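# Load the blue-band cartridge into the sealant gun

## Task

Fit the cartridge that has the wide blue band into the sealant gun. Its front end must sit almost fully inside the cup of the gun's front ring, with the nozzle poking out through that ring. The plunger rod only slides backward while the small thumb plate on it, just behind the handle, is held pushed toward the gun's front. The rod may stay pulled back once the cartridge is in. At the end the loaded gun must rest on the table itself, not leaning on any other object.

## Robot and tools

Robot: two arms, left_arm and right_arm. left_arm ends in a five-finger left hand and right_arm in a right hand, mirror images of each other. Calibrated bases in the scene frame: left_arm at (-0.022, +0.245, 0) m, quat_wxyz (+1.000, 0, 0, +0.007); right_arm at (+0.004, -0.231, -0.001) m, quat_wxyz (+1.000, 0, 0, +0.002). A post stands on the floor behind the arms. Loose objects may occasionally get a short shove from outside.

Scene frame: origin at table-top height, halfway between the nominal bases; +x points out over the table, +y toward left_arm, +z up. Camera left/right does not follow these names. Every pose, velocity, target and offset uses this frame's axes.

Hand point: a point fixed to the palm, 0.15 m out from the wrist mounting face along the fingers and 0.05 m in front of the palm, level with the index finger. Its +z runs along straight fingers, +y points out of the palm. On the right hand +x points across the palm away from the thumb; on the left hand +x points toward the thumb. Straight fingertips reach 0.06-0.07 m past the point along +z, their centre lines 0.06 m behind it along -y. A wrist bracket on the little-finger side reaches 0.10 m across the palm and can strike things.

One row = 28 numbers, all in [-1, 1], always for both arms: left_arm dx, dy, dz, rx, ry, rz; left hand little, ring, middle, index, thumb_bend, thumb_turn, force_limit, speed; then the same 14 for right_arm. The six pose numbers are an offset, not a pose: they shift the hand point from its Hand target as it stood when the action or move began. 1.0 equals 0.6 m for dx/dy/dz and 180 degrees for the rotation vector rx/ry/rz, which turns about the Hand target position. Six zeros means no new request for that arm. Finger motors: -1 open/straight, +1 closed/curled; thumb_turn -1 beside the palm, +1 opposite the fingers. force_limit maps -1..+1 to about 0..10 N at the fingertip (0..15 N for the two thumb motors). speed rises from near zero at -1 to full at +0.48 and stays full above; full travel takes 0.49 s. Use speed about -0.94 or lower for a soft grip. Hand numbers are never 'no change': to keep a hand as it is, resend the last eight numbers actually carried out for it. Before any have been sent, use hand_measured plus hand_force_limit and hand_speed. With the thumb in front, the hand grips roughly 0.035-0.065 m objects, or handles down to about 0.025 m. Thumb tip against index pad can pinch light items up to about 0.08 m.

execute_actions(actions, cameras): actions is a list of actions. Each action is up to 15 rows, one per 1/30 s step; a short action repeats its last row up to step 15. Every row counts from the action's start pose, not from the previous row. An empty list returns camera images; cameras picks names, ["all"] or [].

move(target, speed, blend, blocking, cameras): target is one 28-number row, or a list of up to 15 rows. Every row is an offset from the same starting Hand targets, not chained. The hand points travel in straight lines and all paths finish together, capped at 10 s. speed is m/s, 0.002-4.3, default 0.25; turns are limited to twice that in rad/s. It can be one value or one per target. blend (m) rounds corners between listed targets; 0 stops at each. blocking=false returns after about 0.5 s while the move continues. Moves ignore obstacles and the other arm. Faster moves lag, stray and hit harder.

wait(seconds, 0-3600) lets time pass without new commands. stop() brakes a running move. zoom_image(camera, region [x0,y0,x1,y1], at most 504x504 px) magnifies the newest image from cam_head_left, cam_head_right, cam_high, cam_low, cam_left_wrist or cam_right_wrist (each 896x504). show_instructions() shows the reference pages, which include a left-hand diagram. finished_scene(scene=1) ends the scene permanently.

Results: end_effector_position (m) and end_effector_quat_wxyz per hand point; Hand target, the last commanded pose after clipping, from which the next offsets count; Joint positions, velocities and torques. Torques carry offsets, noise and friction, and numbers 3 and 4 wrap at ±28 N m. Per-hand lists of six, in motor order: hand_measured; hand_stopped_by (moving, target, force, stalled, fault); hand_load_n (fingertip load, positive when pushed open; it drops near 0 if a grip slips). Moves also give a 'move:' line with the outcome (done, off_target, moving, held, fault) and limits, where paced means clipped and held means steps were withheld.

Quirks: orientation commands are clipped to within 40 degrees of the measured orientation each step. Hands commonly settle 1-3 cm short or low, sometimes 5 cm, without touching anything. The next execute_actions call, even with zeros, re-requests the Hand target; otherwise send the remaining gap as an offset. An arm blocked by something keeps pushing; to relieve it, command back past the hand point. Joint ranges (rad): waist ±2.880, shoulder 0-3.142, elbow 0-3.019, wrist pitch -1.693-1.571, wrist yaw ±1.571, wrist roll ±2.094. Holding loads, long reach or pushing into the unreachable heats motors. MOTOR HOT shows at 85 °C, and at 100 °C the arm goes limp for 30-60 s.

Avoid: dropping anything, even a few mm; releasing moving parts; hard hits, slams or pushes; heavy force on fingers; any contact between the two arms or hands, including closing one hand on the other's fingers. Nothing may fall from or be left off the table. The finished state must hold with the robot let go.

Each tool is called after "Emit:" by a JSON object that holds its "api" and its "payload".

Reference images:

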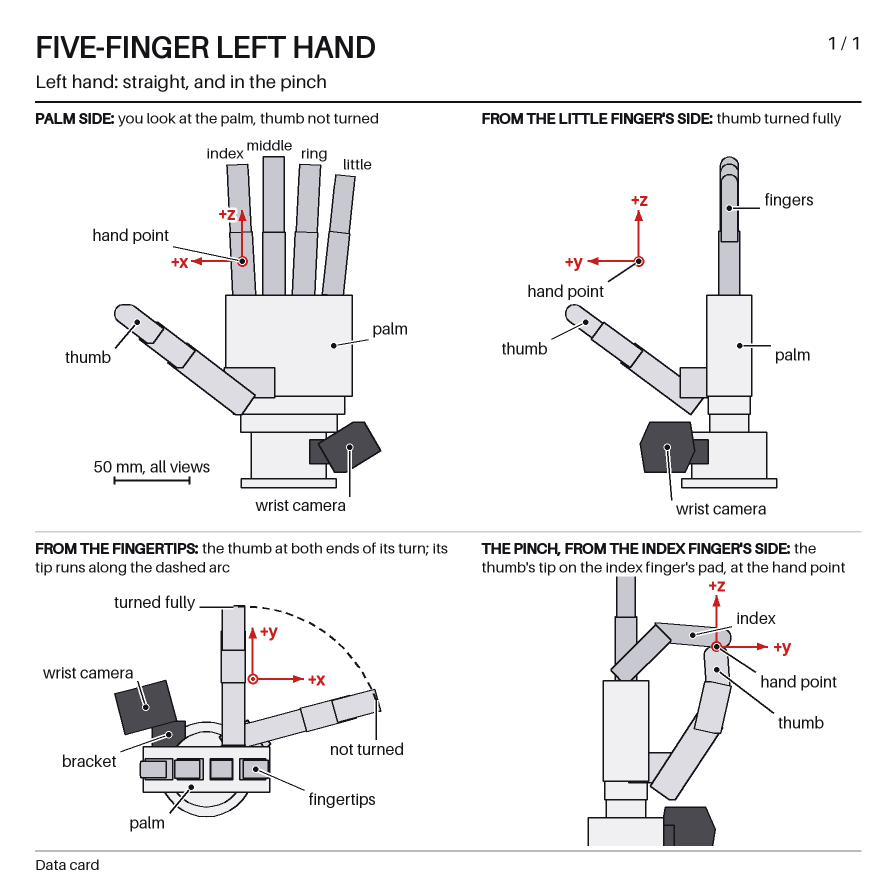

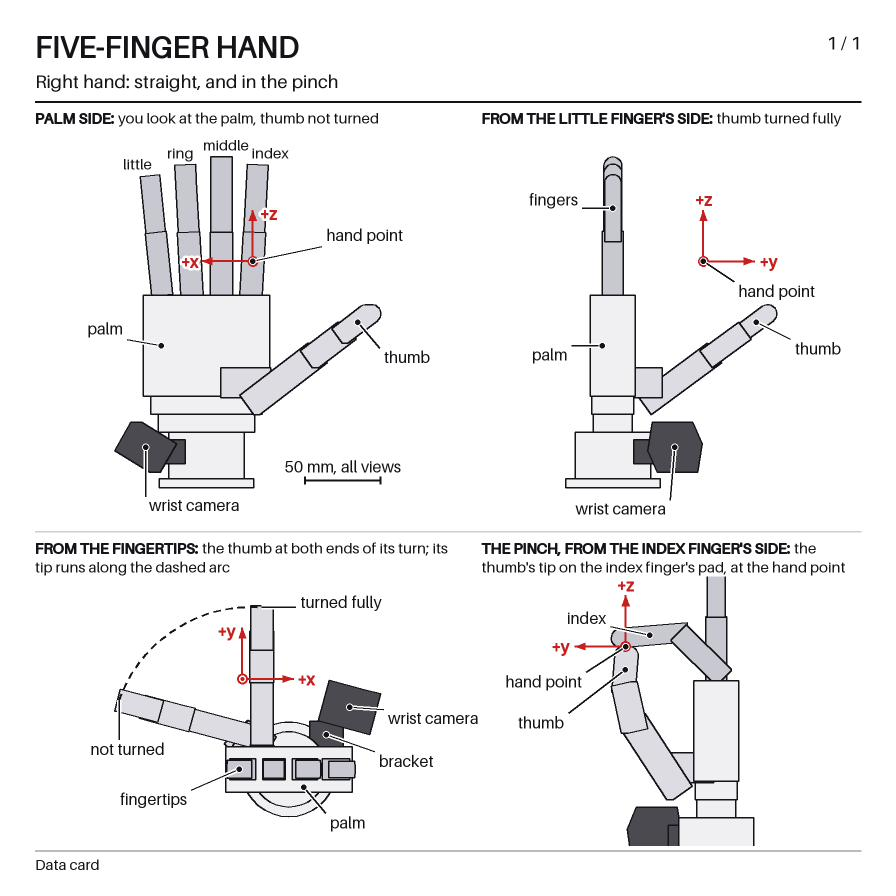

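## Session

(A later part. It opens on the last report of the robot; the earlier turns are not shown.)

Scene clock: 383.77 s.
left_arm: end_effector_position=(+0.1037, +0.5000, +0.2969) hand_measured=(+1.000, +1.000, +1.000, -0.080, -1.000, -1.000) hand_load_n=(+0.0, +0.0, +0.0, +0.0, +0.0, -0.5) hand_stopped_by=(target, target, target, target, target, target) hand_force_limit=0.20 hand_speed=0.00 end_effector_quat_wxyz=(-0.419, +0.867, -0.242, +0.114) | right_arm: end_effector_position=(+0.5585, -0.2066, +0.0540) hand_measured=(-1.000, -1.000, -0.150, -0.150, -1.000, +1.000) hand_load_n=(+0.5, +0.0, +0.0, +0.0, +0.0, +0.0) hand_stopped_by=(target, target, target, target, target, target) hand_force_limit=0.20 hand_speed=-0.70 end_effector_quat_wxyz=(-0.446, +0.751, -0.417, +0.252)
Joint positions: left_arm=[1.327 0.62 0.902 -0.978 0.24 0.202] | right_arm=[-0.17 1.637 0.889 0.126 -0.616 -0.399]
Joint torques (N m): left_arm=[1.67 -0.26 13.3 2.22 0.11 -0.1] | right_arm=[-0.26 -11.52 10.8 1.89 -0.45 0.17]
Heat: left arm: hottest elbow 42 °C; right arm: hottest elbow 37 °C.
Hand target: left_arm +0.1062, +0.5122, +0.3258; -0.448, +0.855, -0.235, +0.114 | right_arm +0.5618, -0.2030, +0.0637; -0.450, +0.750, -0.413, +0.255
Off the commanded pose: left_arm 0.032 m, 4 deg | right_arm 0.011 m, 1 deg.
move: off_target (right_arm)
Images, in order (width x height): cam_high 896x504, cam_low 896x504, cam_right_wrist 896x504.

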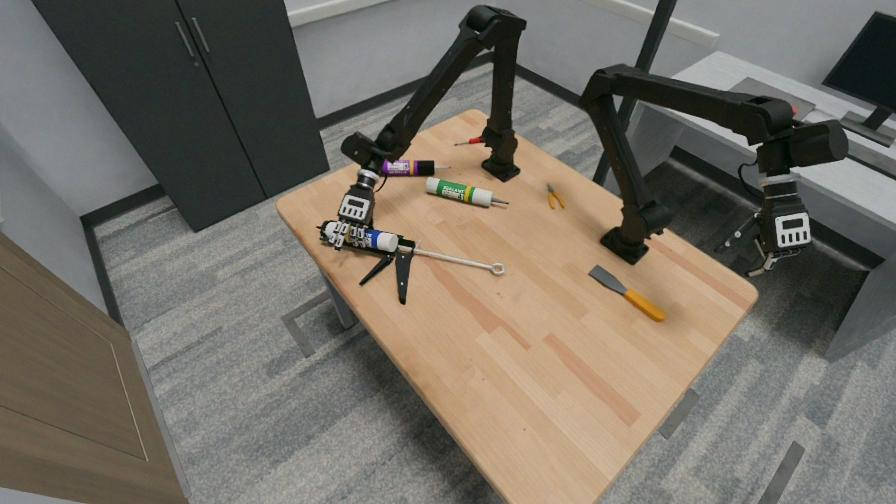

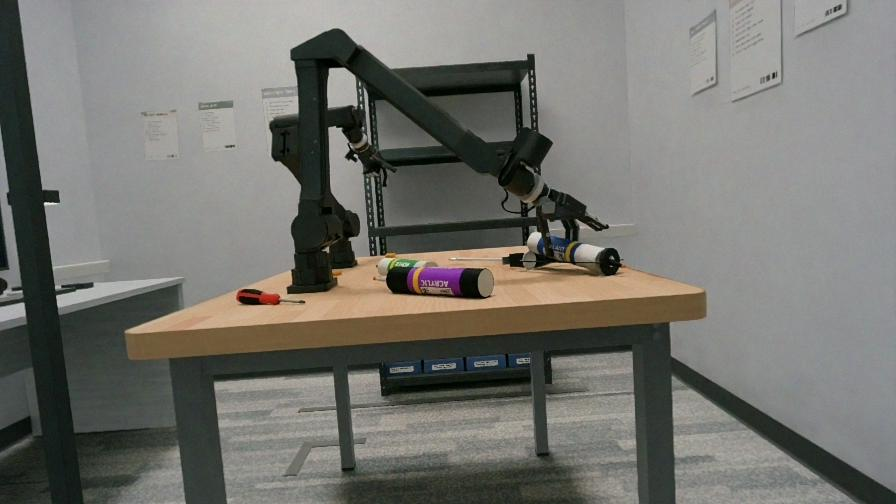

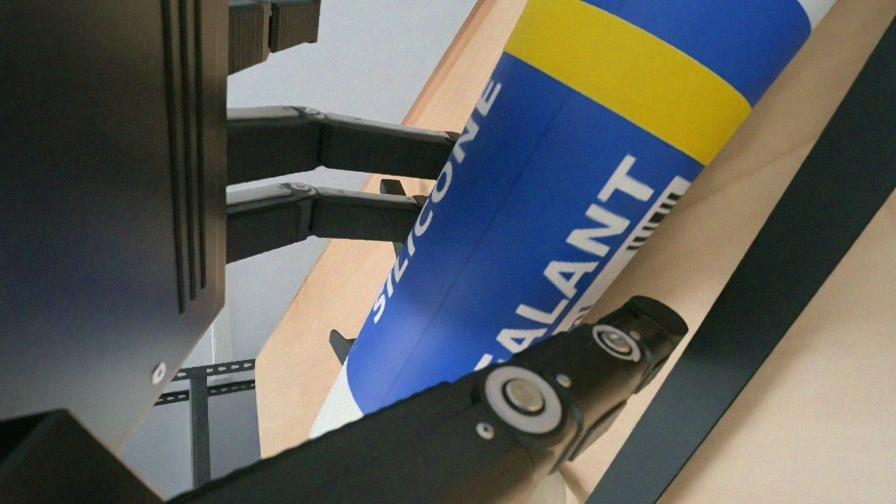

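Emit:
{"api": "zoom_image", "payload": {"camera": "cam_high", "region": [305, 210, 425, 270]}}

Emit:
{"api": "execute_actions", "payload": {"actions": [], "cameras": ["cam_head_left","cam_head_right"]}}

Emit:
{"api": "zoom_image", "payload": {"camera": "cam_head_right", "region": [490, 195, 580, 275]}}

Emit:
{"api": "zoom_image", "payload": {"camera": "cam_head_left", "region": [480, 195, 570, 275]}}

Scaled by 4.200 from the camera's image (finer frame: 1280x720).

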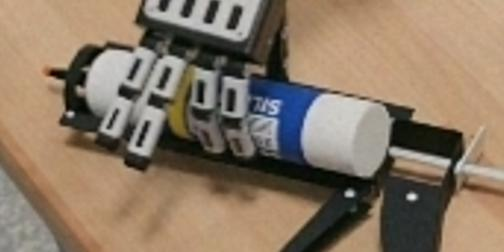

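Scene clock: 384.03 s.
left_arm: end_effector_position=(+0.1037, +0.5000, +0.2969) hand_measured=(+1.000, +1.000, +1.000, -0.080, -1.000, -1.000) hand_load_n=(+0.0, +0.0, +0.0, +0.0, +0.0, +0.0) hand_stopped_by=(target, target, target, target, target, target) hand_force_limit=0.20 hand_speed=0.00 end_effector_quat_wxyz=(-0.419, +0.867, -0.242, +0.114) | right_arm: end_effector_position=(+0.5585, -0.2066, +0.0540) hand_measured=(-1.000, -1.000, -0.150, -0.150, -1.000, +1.000) hand_load_n=(+0.0, +0.0, +0.0, +0.0, +0.0, +0.0) hand_stopped_by=(target, target, target, target, target, target) hand_force_limit=0.20 hand_speed=-0.70 end_effector_quat_wxyz=(-0.446, +0.751, -0.417, +0.252)
Joint positions: left_arm=[1.327 0.62 0.902 -0.978 0.24 0.202] | right_arm=[-0.17 1.637 0.889 0.126 -0.616 -0.399]
Joint velocities: within noise
Joint torques (N m): left_arm=[1.61 -0.26 13.12 2.5 0.11 -0.11] | right_arm=[-0.26 -11.58 10.8 1.91 -0.45 0.17]
Motor temperatures (°C): left_arm=[35 33 42 29 29 26] | right_arm=[31 31 37 27 27 27]
Heat: left arm: hottest elbow 42 °C; right arm: hottest elbow 37 °C.
Hand target: left_arm +0.1062, +0.5122, +0.3258; -0.448, +0.855, -0.235, +0.114 | right_arm +0.5618, -0.2030, +0.0638; -0.450, +0.750, -0.413, +0.255
Off the commanded pose: left_arm 0.032 m, 4 deg | right_arm 0.011 m, 1 deg.
Images, in order (width x height): cam_head_left 896x504, cam_head_right 896x504.

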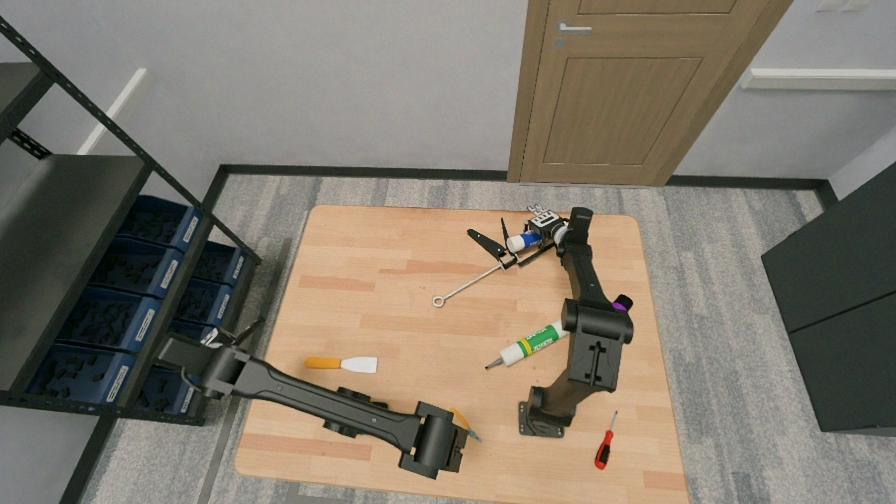

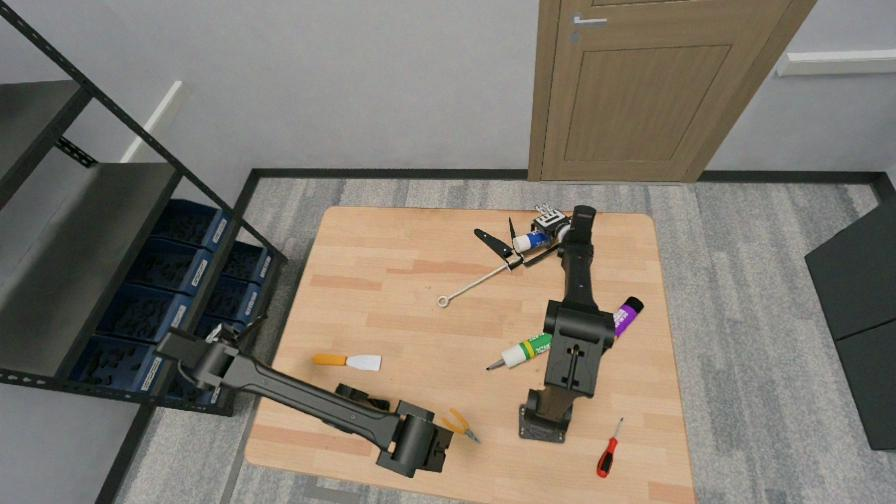

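Scaled by 5.600 from the camera's image (finer frame: 1280x720).

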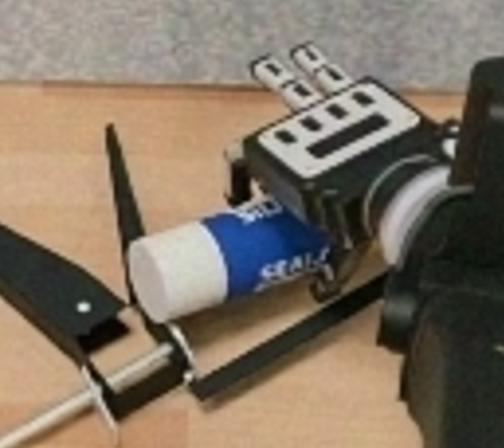

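Scaled by 5.600 from the camera's image (finer frame: 1280x720).

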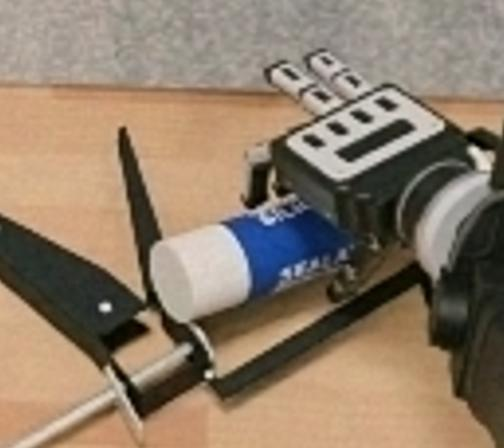

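Emit:
{"api": "move", "payload": {"target": [0,0,0,0,0,0,1,1,1,-0.08,-1,-1,0.2,0,-0.0447,0.0667,0.01,0,0,0,-1,-1,-0.2,-0.2,-1,1,0.2,-0.7], "speed": 0.06, "cameras": ["cam_low","cam_head_right","cam_right_wrist"]}}

Emit:
{"api": "zoom_image", "payload": {"camera": "cam_low", "region": [510, 205, 650, 290]}}

Emit:
{"api": "zoom_image", "payload": {"camera": "cam_head_right", "region": [490, 195, 580, 275]}}

Scene clock: 385.80 s.
left_arm: end_effector_position=(+0.1037, +0.5000, +0.2969) hand_measured=(+1.000, +1.000, +1.000, -0.080, -1.000, -1.000) hand_load_n=(+0.0, +0.0, +0.0, +0.0, +0.0, +0.0) hand_stopped_by=(target, target, target, target, target, target) hand_force_limit=0.20 hand_speed=0.00 end_effector_quat_wxyz=(-0.419, +0.867, -0.242, +0.114) | right_arm: end_effector_position=(+0.5375, -0.1677, +0.0665) hand_measured=(-1.000, -1.000, -0.200, -0.200, -1.000, +1.000) hand_load_n=(+0.0, +0.0, +0.0, +0.0, +0.0, +0.0) hand_stopped_by=(target, target, target, target, target, target) hand_force_limit=0.20 hand_speed=-0.70 end_effector_quat_wxyz=(-0.445, +0.753, -0.414, +0.252)
Joint positions: left_arm=[1.327 0.62 0.902 -0.978 0.24 0.202] | right_arm=[-0.088 1.555 0.824 0.138 -0.551 -0.351]
Joint torques (N m): left_arm=[1.61 0.32 12.96 2.39 0.09 -0.16] | right_arm=[-0.15 -10.46 8.94 3.02 -0.27 0.25]
Heat: left arm: hottest elbow 42 °C; right arm: hottest elbow 37 °C.
Hand target: left_arm +0.1062, +0.5122, +0.3258; -0.448, +0.855, -0.235, +0.114 | right_arm +0.5351, -0.1628, +0.0699; -0.450, +0.750, -0.413, +0.255
Off the commanded pose: left_arm 0.032 m, 4 deg | right_arm 0.006 m, 1 deg.
move: done
Images, in order (width x height): cam_head_right 896x504, cam_low 896x504, cam_right_wrist 896x504.

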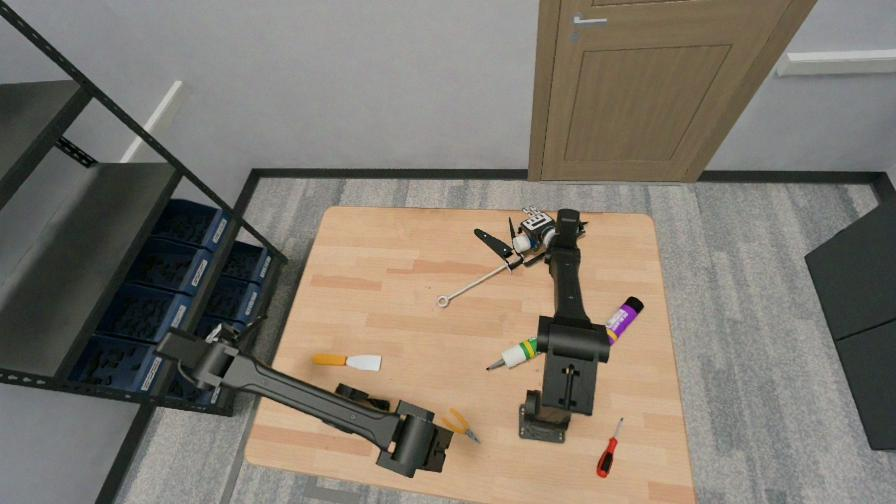

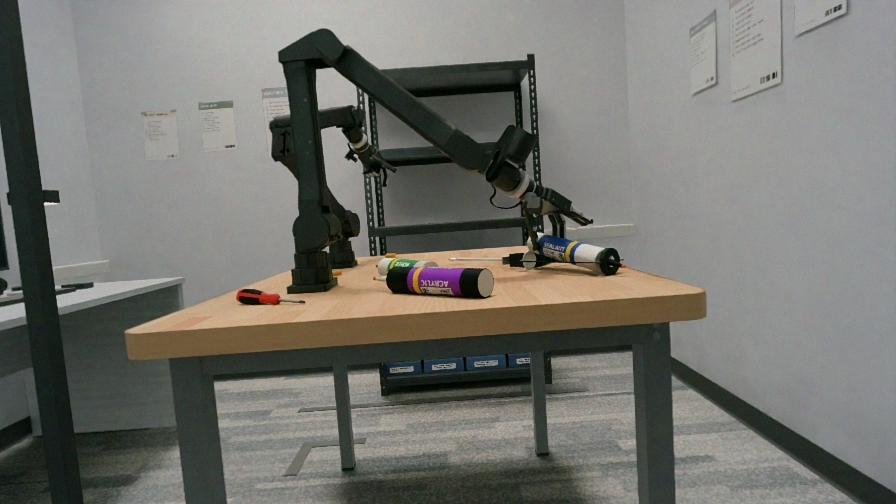

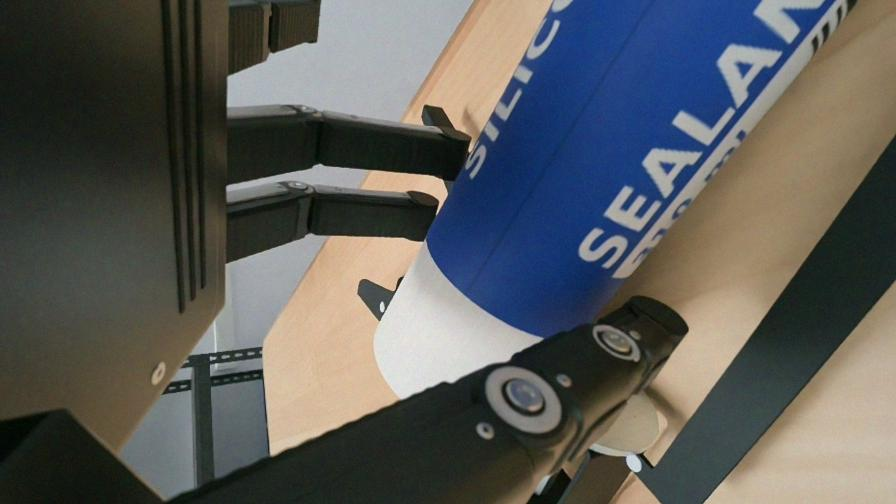

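Scaled by 3.600 from the camera's image (finer frame: 1280x720).

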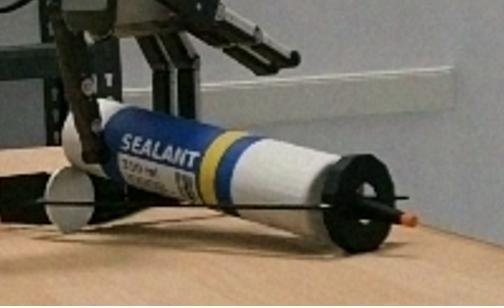

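Scaled by 5.600 from the camera's image (finer frame: 1280x720).

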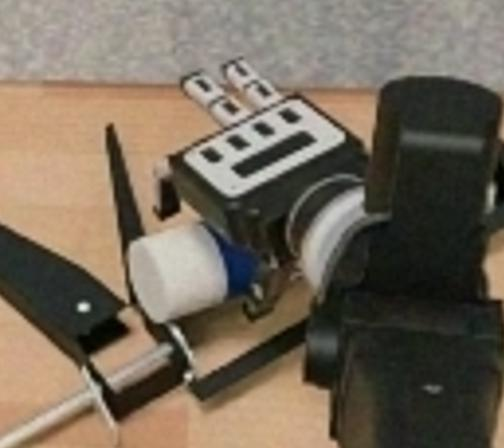

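Emit:
{"api": "zoom_image", "payload": {"camera": "cam_low", "region": [580, 235, 630, 285]}}

Emit:
{"api": "zoom_image", "payload": {"camera": "cam_low", "region": [510, 225, 570, 275]}}

Emit:
{"api": "execute_actions", "payload": {"actions": [], "cameras": ["cam_high"]}}

Emit:
{"api": "zoom_image", "payload": {"camera": "cam_high", "region": [308, 212, 368, 254]}}

Emit:
{"api": "zoom_image", "payload": {"camera": "cam_high", "region": [365, 222, 425, 264]}}

Scaled by 10.080 from the camera's image (finer frame: 1280x720).

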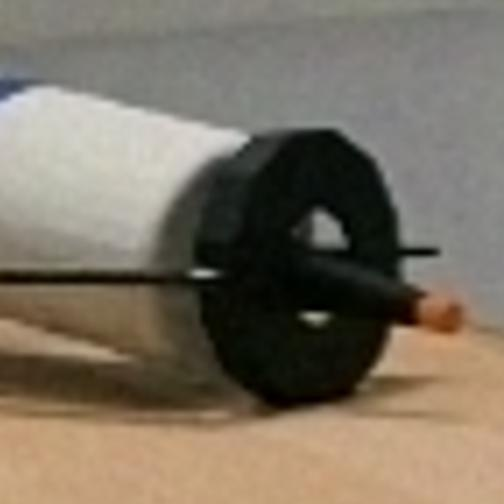

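Scaled by 8.400 from the camera's image (finer frame: 1280x720).

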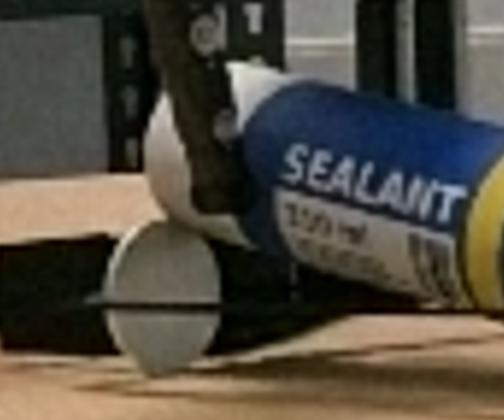

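Scene clock: 386.23 s.
left_arm: end_effector_position=(+0.1037, +0.5000, +0.2969) hand_measured=(+1.000, +1.000, +1.000, -0.080, -1.000, -1.000) hand_load_n=(+0.0, +0.0, +0.0, +0.0, +0.0, -0.5) hand_stopped_by=(target, target, target, target, target, target) hand_force_limit=0.20 hand_speed=0.00 end_effector_quat_wxyz=(-0.419, +0.867, -0.242, +0.114) | right_arm: end_effector_position=(+0.5374, -0.1676, +0.0665) hand_measured=(-1.000, -1.000, -0.200, -0.200, -1.000, +1.000) hand_load_n=(+0.0, +0.0, +0.0, +0.0, +0.0, +0.0) hand_stopped_by=(target, target, target, target, target, target) hand_force_limit=0.20 hand_speed=-0.70 end_effector_quat_wxyz=(-0.446, +0.753, -0.414, +0.252)
Joint positions: left_arm=[1.327 0.62 0.902 -0.978 0.24 0.202] | right_arm=[-0.088 1.555 0.824 0.138 -0.551 -0.351]
Joint velocities: within noise
Joint torques (N m): left_arm=[1.26 -0.15 13.14 2.24 0.09 -0.16] | right_arm=[-0.09 -10.52 8.92 3.03 -0.27 0.23]
Motor temperatures (°C): left_arm=[35 33 43 29 29 26] | right_arm=[31 31 37 27 27 27]
Heat: left arm: hottest elbow 43 °C; right arm: hottest elbow 37 °C.
Hand target: left_arm +0.1062, +0.5122, +0.3258; -0.448, +0.855, -0.235, +0.114 | right_arm +0.5351, -0.1628, +0.0699; -0.450, +0.750, -0.413, +0.255
Off the commanded pose: left_arm 0.032 m, 4 deg | right_arm 0.006 m, 1 deg.
Images, in order (width x height): cam_high 896x504.

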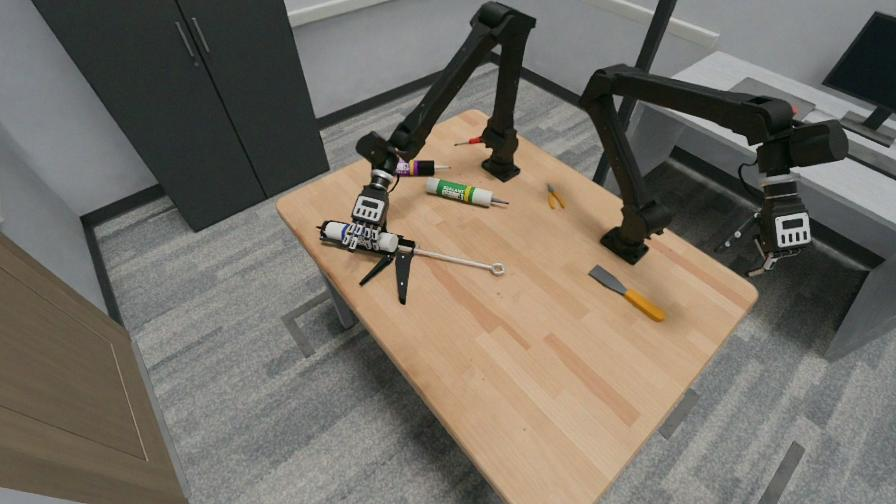

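Scaled by 8.400 from the camera's image (finer frame: 1280x720).

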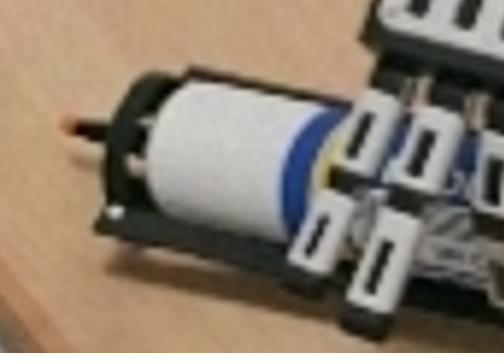

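Scaled by 8.400 from the camera's image (finer frame: 1280x720).

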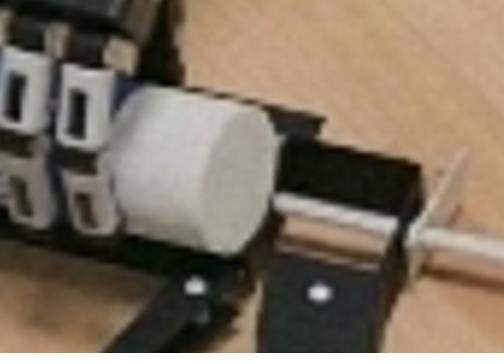

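Emit:
{"api": "move", "payload": {"target": [0,0,0,0,0,0,1,1,1,-0.08,-1,-1,0.2,0,0,0,0,0,0,0,-1,-1,0.1,0.1,-0.3,1,0.0,-0.85], "speed": 0.06, "cameras": ["cam_low","cam_high","cam_right_wrist"]}}

Emit:
{"api": "zoom_image", "payload": {"camera": "cam_low", "region": [510, 205, 650, 290]}}

Emit:
{"api": "zoom_image", "payload": {"camera": "cam_high", "region": [305, 210, 425, 270]}}

Scene clock: 388.80 s.
left_arm: end_effector_position=(+0.1037, +0.5000, +0.2969) hand_measured=(+1.000, +1.000, +1.000, -0.080, -1.000, -1.000) hand_load_n=(+0.0, +0.0, +0.0, +0.0, +0.0, +0.0) hand_stopped_by=(target, target, target, target, target, target) hand_force_limit=0.20 hand_speed=0.00 end_effector_quat_wxyz=(-0.419, +0.867, -0.242, +0.114) | right_arm: end_effector_position=(+0.5393, -0.1666, +0.0697) hand_measured=(-1.000, -1.000, +0.060, +0.074, -0.874, +1.000) hand_load_n=(+0.0, +0.0, +4.5, +6.5, +12.5, +0.0) hand_stopped_by=(target, target, force, force, force, target) hand_force_limit=0.00 hand_speed=-0.85 end_effector_quat_wxyz=(-0.448, +0.750, -0.413, +0.256)
Joint positions: left_arm=[1.327 0.62 0.902 -0.978 0.24 0.202] | right_arm=[-0.087 1.552 0.824 0.148 -0.55 -0.345]
Joint torques (N m): left_arm=[1.32 -0.03 13.04 2.14 0.15 -0.17] | right_arm=[-0.26 -10.23 8.95 2.59 -0.29 0.19]
Heat: left arm: hottest elbow 43 °C; right arm: hottest elbow 36 °C.
Hand target: left_arm +0.1062, +0.5122, +0.3258; -0.448, +0.855, -0.235, +0.114 | right_arm +0.5351, -0.1629, +0.0699; -0.450, +0.750, -0.413, +0.255
Off the commanded pose: left_arm 0.032 m, 4 deg | right_arm 0.006 m, 0 deg.
move: done
Images, in order (width x height): cam_high 896x504, cam_low 896x504, cam_right_wrist 896x504.

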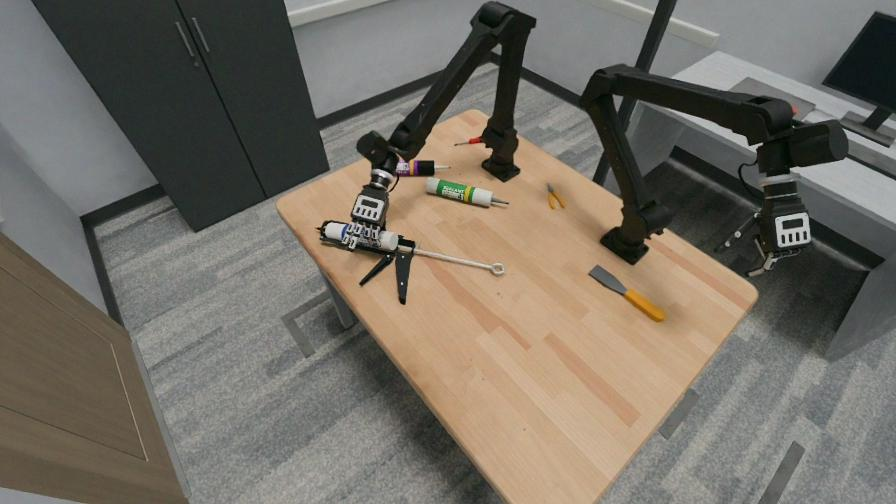

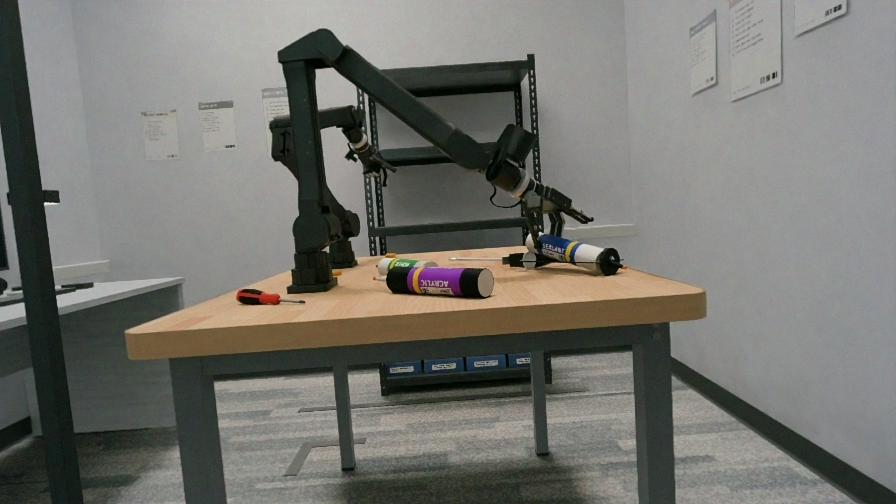

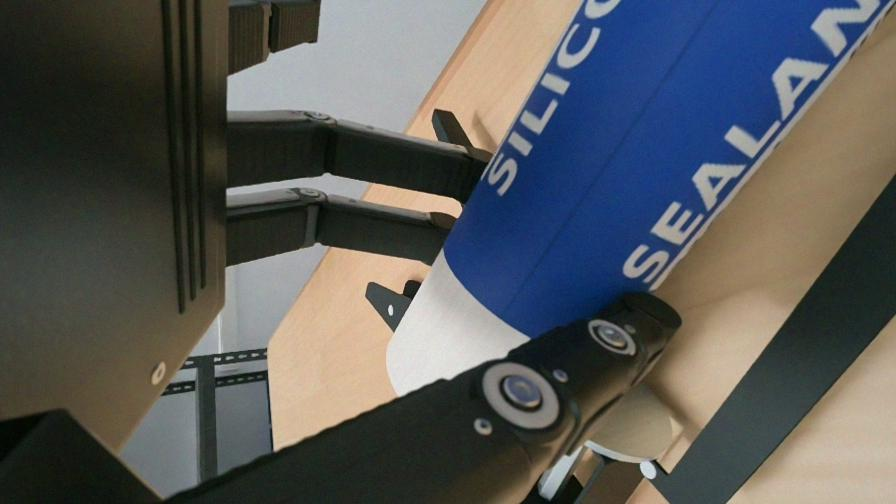

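Scaled by 3.600 from the camera's image (finer frame: 1280x720).

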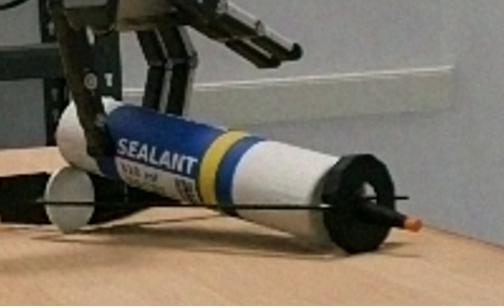

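Scaled by 4.200 from the camera's image (finer frame: 1280x720).

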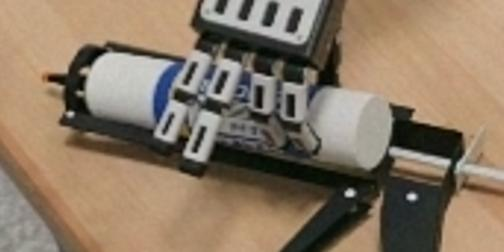

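Emit:
{"api": "move", "payload": {"target": [0,0,0,0,0,0,1,1,1,-0.08,-1,-1,0.2,0,0.0112,-0.0166,0.01,0,0,0,-1,-1,0.1,0.1,-0.3,1,0.0,-0.85], "speed": 0.03, "cameras": ["cam_low","cam_high","cam_right_wrist"]}}

Emit:
{"api": "zoom_image", "payload": {"camera": "cam_low", "region": [510, 205, 650, 290]}}

Emit:
{"api": "zoom_image", "payload": {"camera": "cam_high", "region": [305, 210, 425, 270]}}

Scene clock: 389.73 s.
left_arm: end_effector_position=(+0.1037, +0.5000, +0.2969) hand_measured=(+1.000, +1.000, +1.000, -0.080, -1.000, -1.000) hand_load_n=(+0.0, +0.0, +0.0, +0.0, +0.0, +0.0) hand_stopped_by=(target, target, target, target, target, target) hand_force_limit=0.20 hand_speed=0.00 end_effector_quat_wxyz=(-0.419, +0.867, -0.242, +0.114) | right_arm: end_effector_position=(+0.5381, -0.1669, +0.0699) hand_measured=(-1.000, -1.000, +0.060, +0.074, -0.874, +1.000) hand_load_n=(+0.0, +0.0, +5.0, +6.5, +12.5, +0.0) hand_stopped_by=(target, target, force, force, force, target) hand_force_limit=0.00 hand_speed=-0.85 end_effector_quat_wxyz=(-0.451, +0.750, -0.412, +0.252)
Joint positions: left_arm=[1.327 0.62 0.902 -0.978 0.24 0.202] | right_arm=[-0.091 1.552 0.824 0.145 -0.561 -0.345]
Joint torques (N m): left_arm=[1.61 0.56 13.03 2.3 0.13 -0.15] | right_arm=[-1.85 -9.93 11.51 1.44 -0.55 0.05]
Heat: left arm: hottest elbow 43 °C; right arm: hottest elbow 36 °C.
Hand target: left_arm +0.1062, +0.5122, +0.3258; -0.448, +0.855, -0.235, +0.114 | right_arm +0.5418, -0.1729, +0.0759; -0.450, +0.750, -0.413, +0.255
Off the commanded pose: left_arm 0.032 m, 4 deg | right_arm 0.009 m, 0 deg.
move: done
Images, in order (width x height): cam_high 896x504, cam_low 896x504, cam_right_wrist 896x504.

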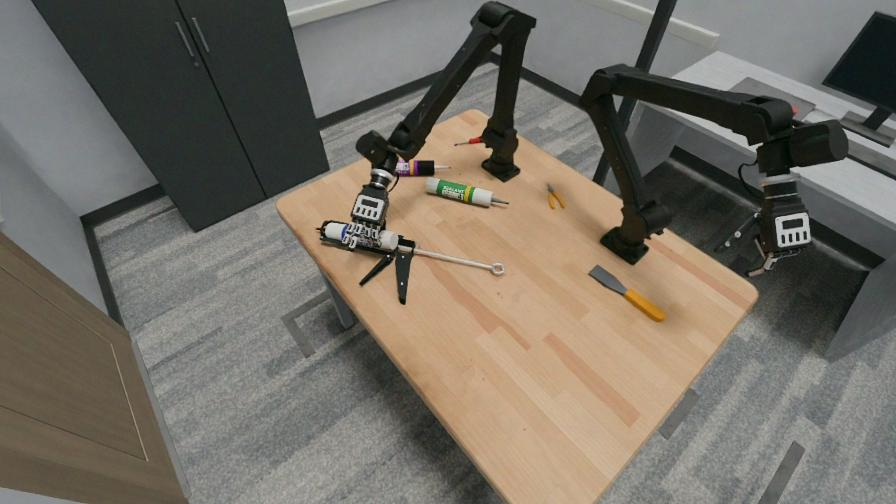

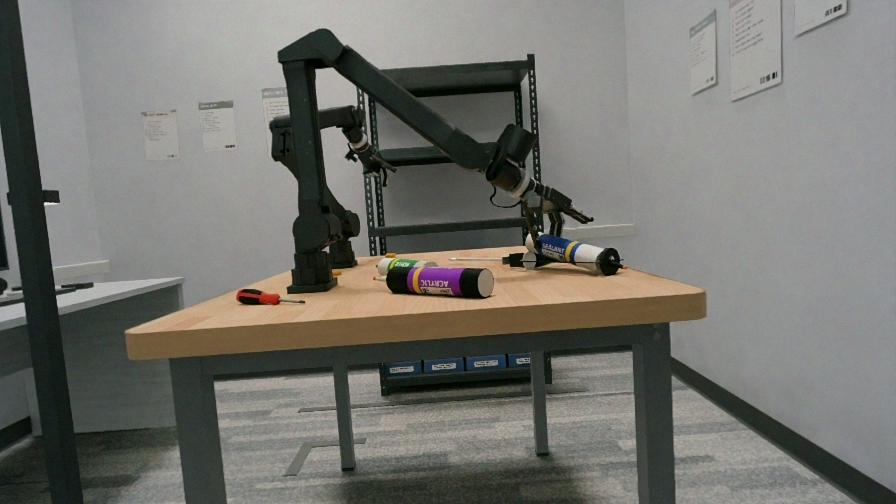

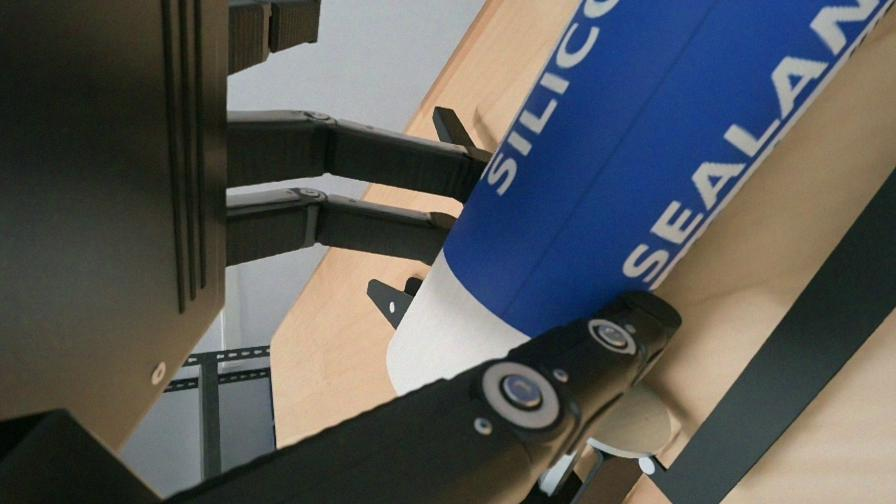

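Scaled by 3.600 from the camera's image (finer frame: 1280x720).

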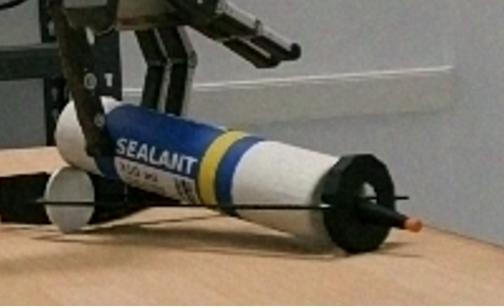

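Scaled by 4.200 from the camera's image (finer frame: 1280x720).

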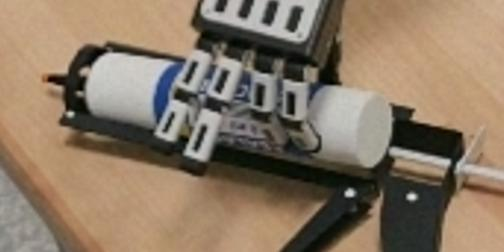

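Emit:
{"api": "move", "payload": {"target": [0,0,0,0,0,0,1,1,1,-0.08,-1,-1,0.2,0,0.01,-0.015,0.005,0,0,0,-1,-1,0.1,0.1,-0.3,1,0.0,-0.85], "speed": 0.03, "cameras": ["cam_low","cam_high","cam_right_wrist"]}}

Emit:
{"api": "zoom_image", "payload": {"camera": "cam_low", "region": [510, 205, 650, 290]}}

Emit:
{"api": "zoom_image", "payload": {"camera": "cam_high", "region": [305, 210, 425, 270]}}

Scene clock: 390.73 s.
left_arm: end_effector_position=(+0.1037, +0.5000, +0.2969) hand_measured=(+1.000, +1.000, +1.000, -0.080, -1.000, -1.000) hand_load_n=(+0.0, +0.0, +0.0, +0.0, +0.0, +0.0) hand_stopped_by=(target, target, target, target, target, target) hand_force_limit=0.20 hand_speed=0.00 end_effector_quat_wxyz=(-0.419, +0.867, -0.242, +0.114) | right_arm: end_effector_position=(+0.5362, -0.1699, +0.0711) hand_measured=(-1.000, -1.000, +0.060, +0.074, -0.874, +1.000) hand_load_n=(+0.0, +0.0, +5.0, +5.5, +11.5, -1.0) hand_stopped_by=(target, target, force, force, force, target) hand_force_limit=0.00 hand_speed=-0.85 end_effector_quat_wxyz=(-0.454, +0.750, -0.414, +0.243)
Joint positions: left_arm=[1.327 0.62 0.902 -0.978 0.24 0.202] | right_arm=[-0.103 1.552 0.831 0.123 -0.584 -0.346]
Joint torques (N m): left_arm=[0.91 -0.38 13.15 2.25 0.1 -0.16] | right_arm=[-2.37 -9.29 12.97 1.42 -0.32 -0.04]
Heat: left arm: hottest elbow 43 °C; right arm: hottest elbow 36 °C.
Hand target: left_arm +0.1062, +0.5122, +0.3258; -0.448, +0.855, -0.235, +0.114 | right_arm +0.5478, -0.1819, +0.0789; -0.450, +0.750, -0.413, +0.255
Off the commanded pose: left_arm 0.032 m, 4 deg | right_arm 0.018 m, 1 deg.
move: off_target (right_arm)
Images, in order (width x height): cam_high 896x504, cam_low 896x504, cam_right_wrist 896x504.

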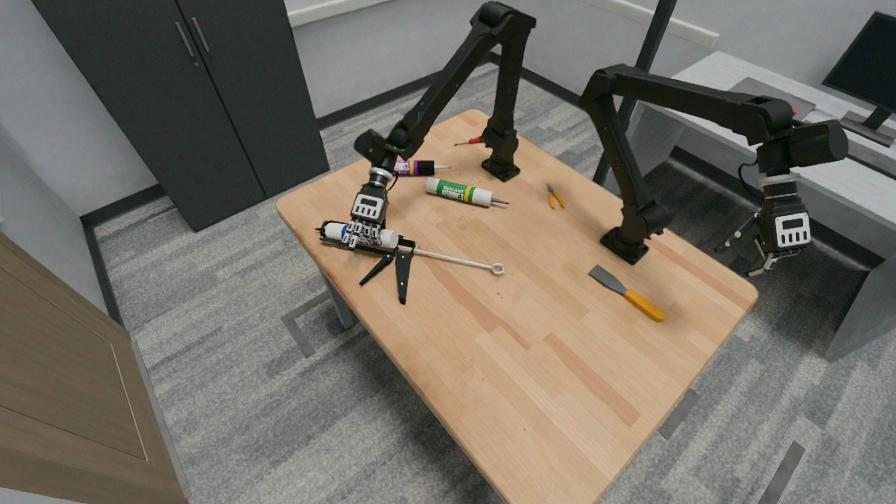

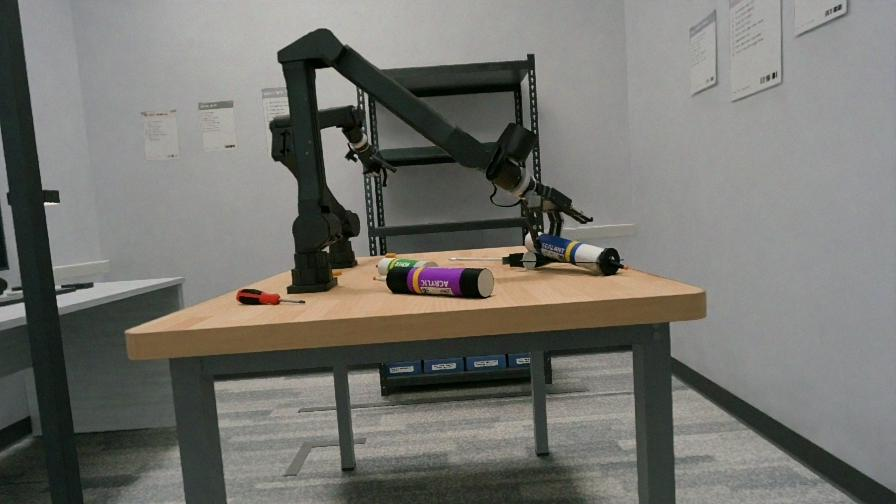

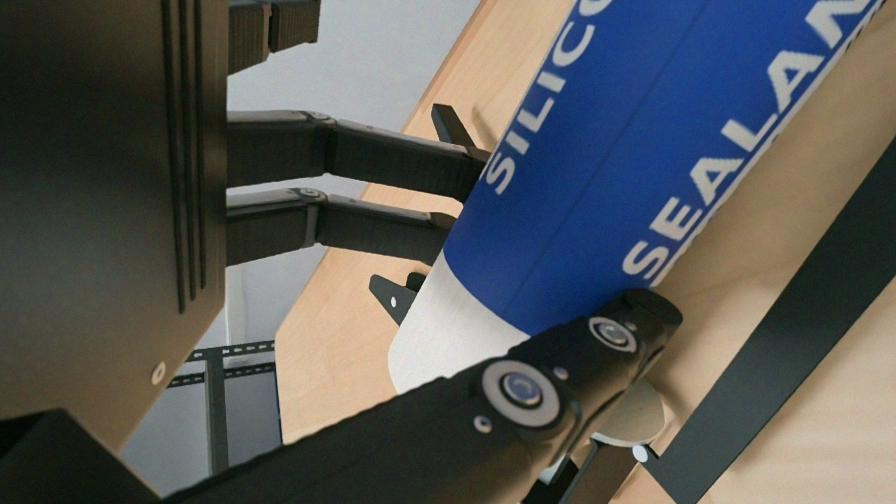

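Scaled by 3.600 from the camera's image (finer frame: 1280x720).

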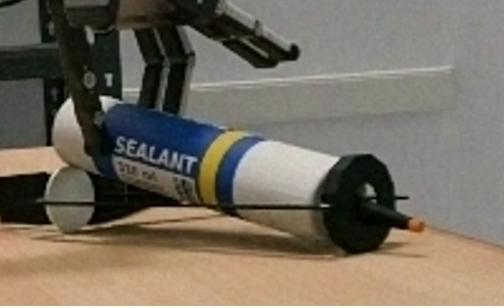

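Scaled by 4.200 from the camera's image (finer frame: 1280x720).

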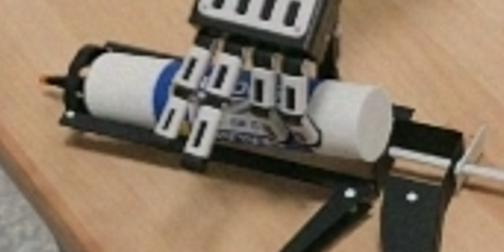

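Emit:
{"api": "move", "payload": {"target": [0,0,0,0,0,0,1,1,1,-0.08,-1,-1,0.2,0,0.012,-0.01,0.003,0,0,0,-1,-1,0.1,0.1,-0.3,1,0.0,-0.85], "speed": 0.03, "cameras": ["cam_low","cam_high"]}}

Emit:
{"api": "zoom_image", "payload": {"camera": "cam_low", "region": [510, 205, 650, 290]}}

Emit:
{"api": "zoom_image", "payload": {"camera": "cam_high", "region": [305, 210, 425, 270]}}

Scene clock: 391.73 s.
left_arm: end_effector_position=(+0.1037, +0.5000, +0.2969) hand_measured=(+1.000, +1.000, +1.000, -0.080, -1.000, -1.000) hand_load_n=(+0.0, +0.0, +0.0, +0.0, -0.5, +0.0) hand_stopped_by=(target, target, target, target, target, target) hand_force_limit=0.20 hand_speed=0.00 end_effector_quat_wxyz=(-0.419, +0.867, -0.242, +0.114) | right_arm: end_effector_position=(+0.5361, -0.1769, +0.0716) hand_measured=(-1.000, -1.000, +0.060, +0.074, -0.874, +1.000) hand_load_n=(+0.0, +0.0, +5.5, +5.0, +12.0, -1.5) hand_stopped_by=(target, target, force, force, force, target) hand_force_limit=0.00 hand_speed=-0.85 end_effector_quat_wxyz=(-0.451, +0.752, -0.416, +0.241)
Joint positions: left_arm=[1.327 0.62 0.902 -0.978 0.24 0.202] | right_arm=[-0.118 1.552 0.84 0.1 -0.592 -0.359]
Joint torques (N m): left_arm=[1.03 -0.26 13.29 2.33 0.12 -0.12] | right_arm=[-2.08 -8.47 14.38 1.83 -0.37 0.01]
Heat: left arm: hottest elbow 43 °C; right arm: hottest elbow 36 °C.
Hand target: left_arm +0.1062, +0.5122, +0.3258; -0.448, +0.855, -0.235, +0.114 | right_arm +0.5549, -0.1879, +0.0806; -0.450, +0.750, -0.413, +0.255
Off the commanded pose: left_arm 0.032 m, 4 deg | right_arm 0.024 m, 2 deg.
move: off_target (right_arm)
Images, in order (width x height): cam_high 896x504, cam_low 896x504.

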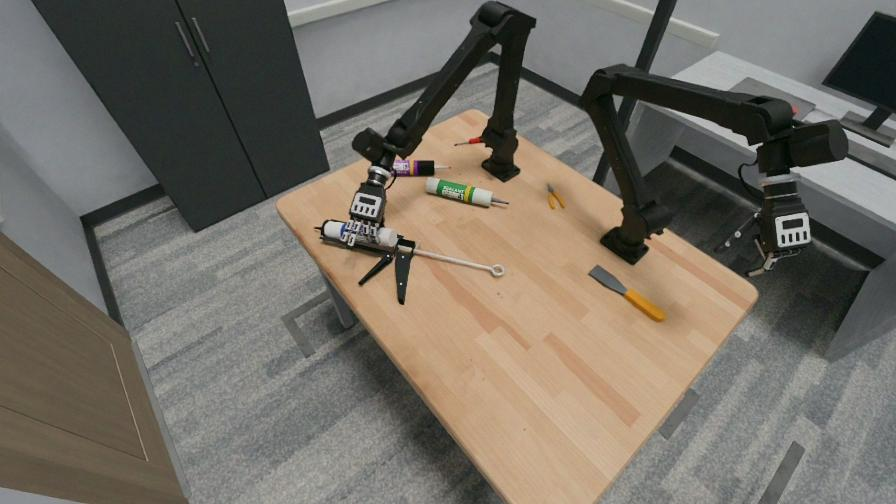

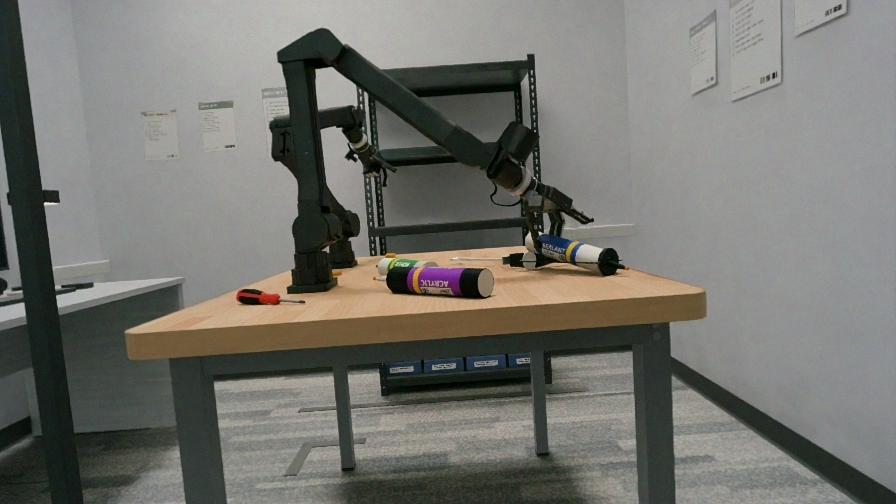

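Scaled by 3.600 from the camera's image (finer frame: 1280x720).

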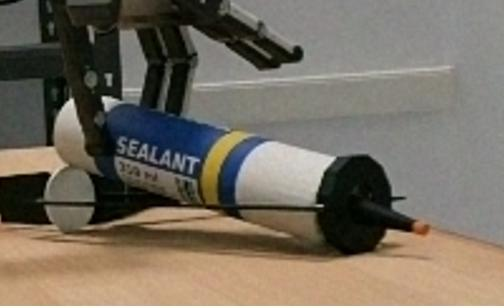

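Scaled by 4.200 from the camera's image (finer frame: 1280x720).

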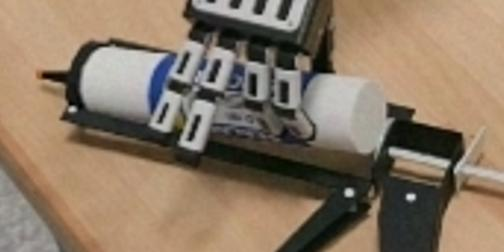

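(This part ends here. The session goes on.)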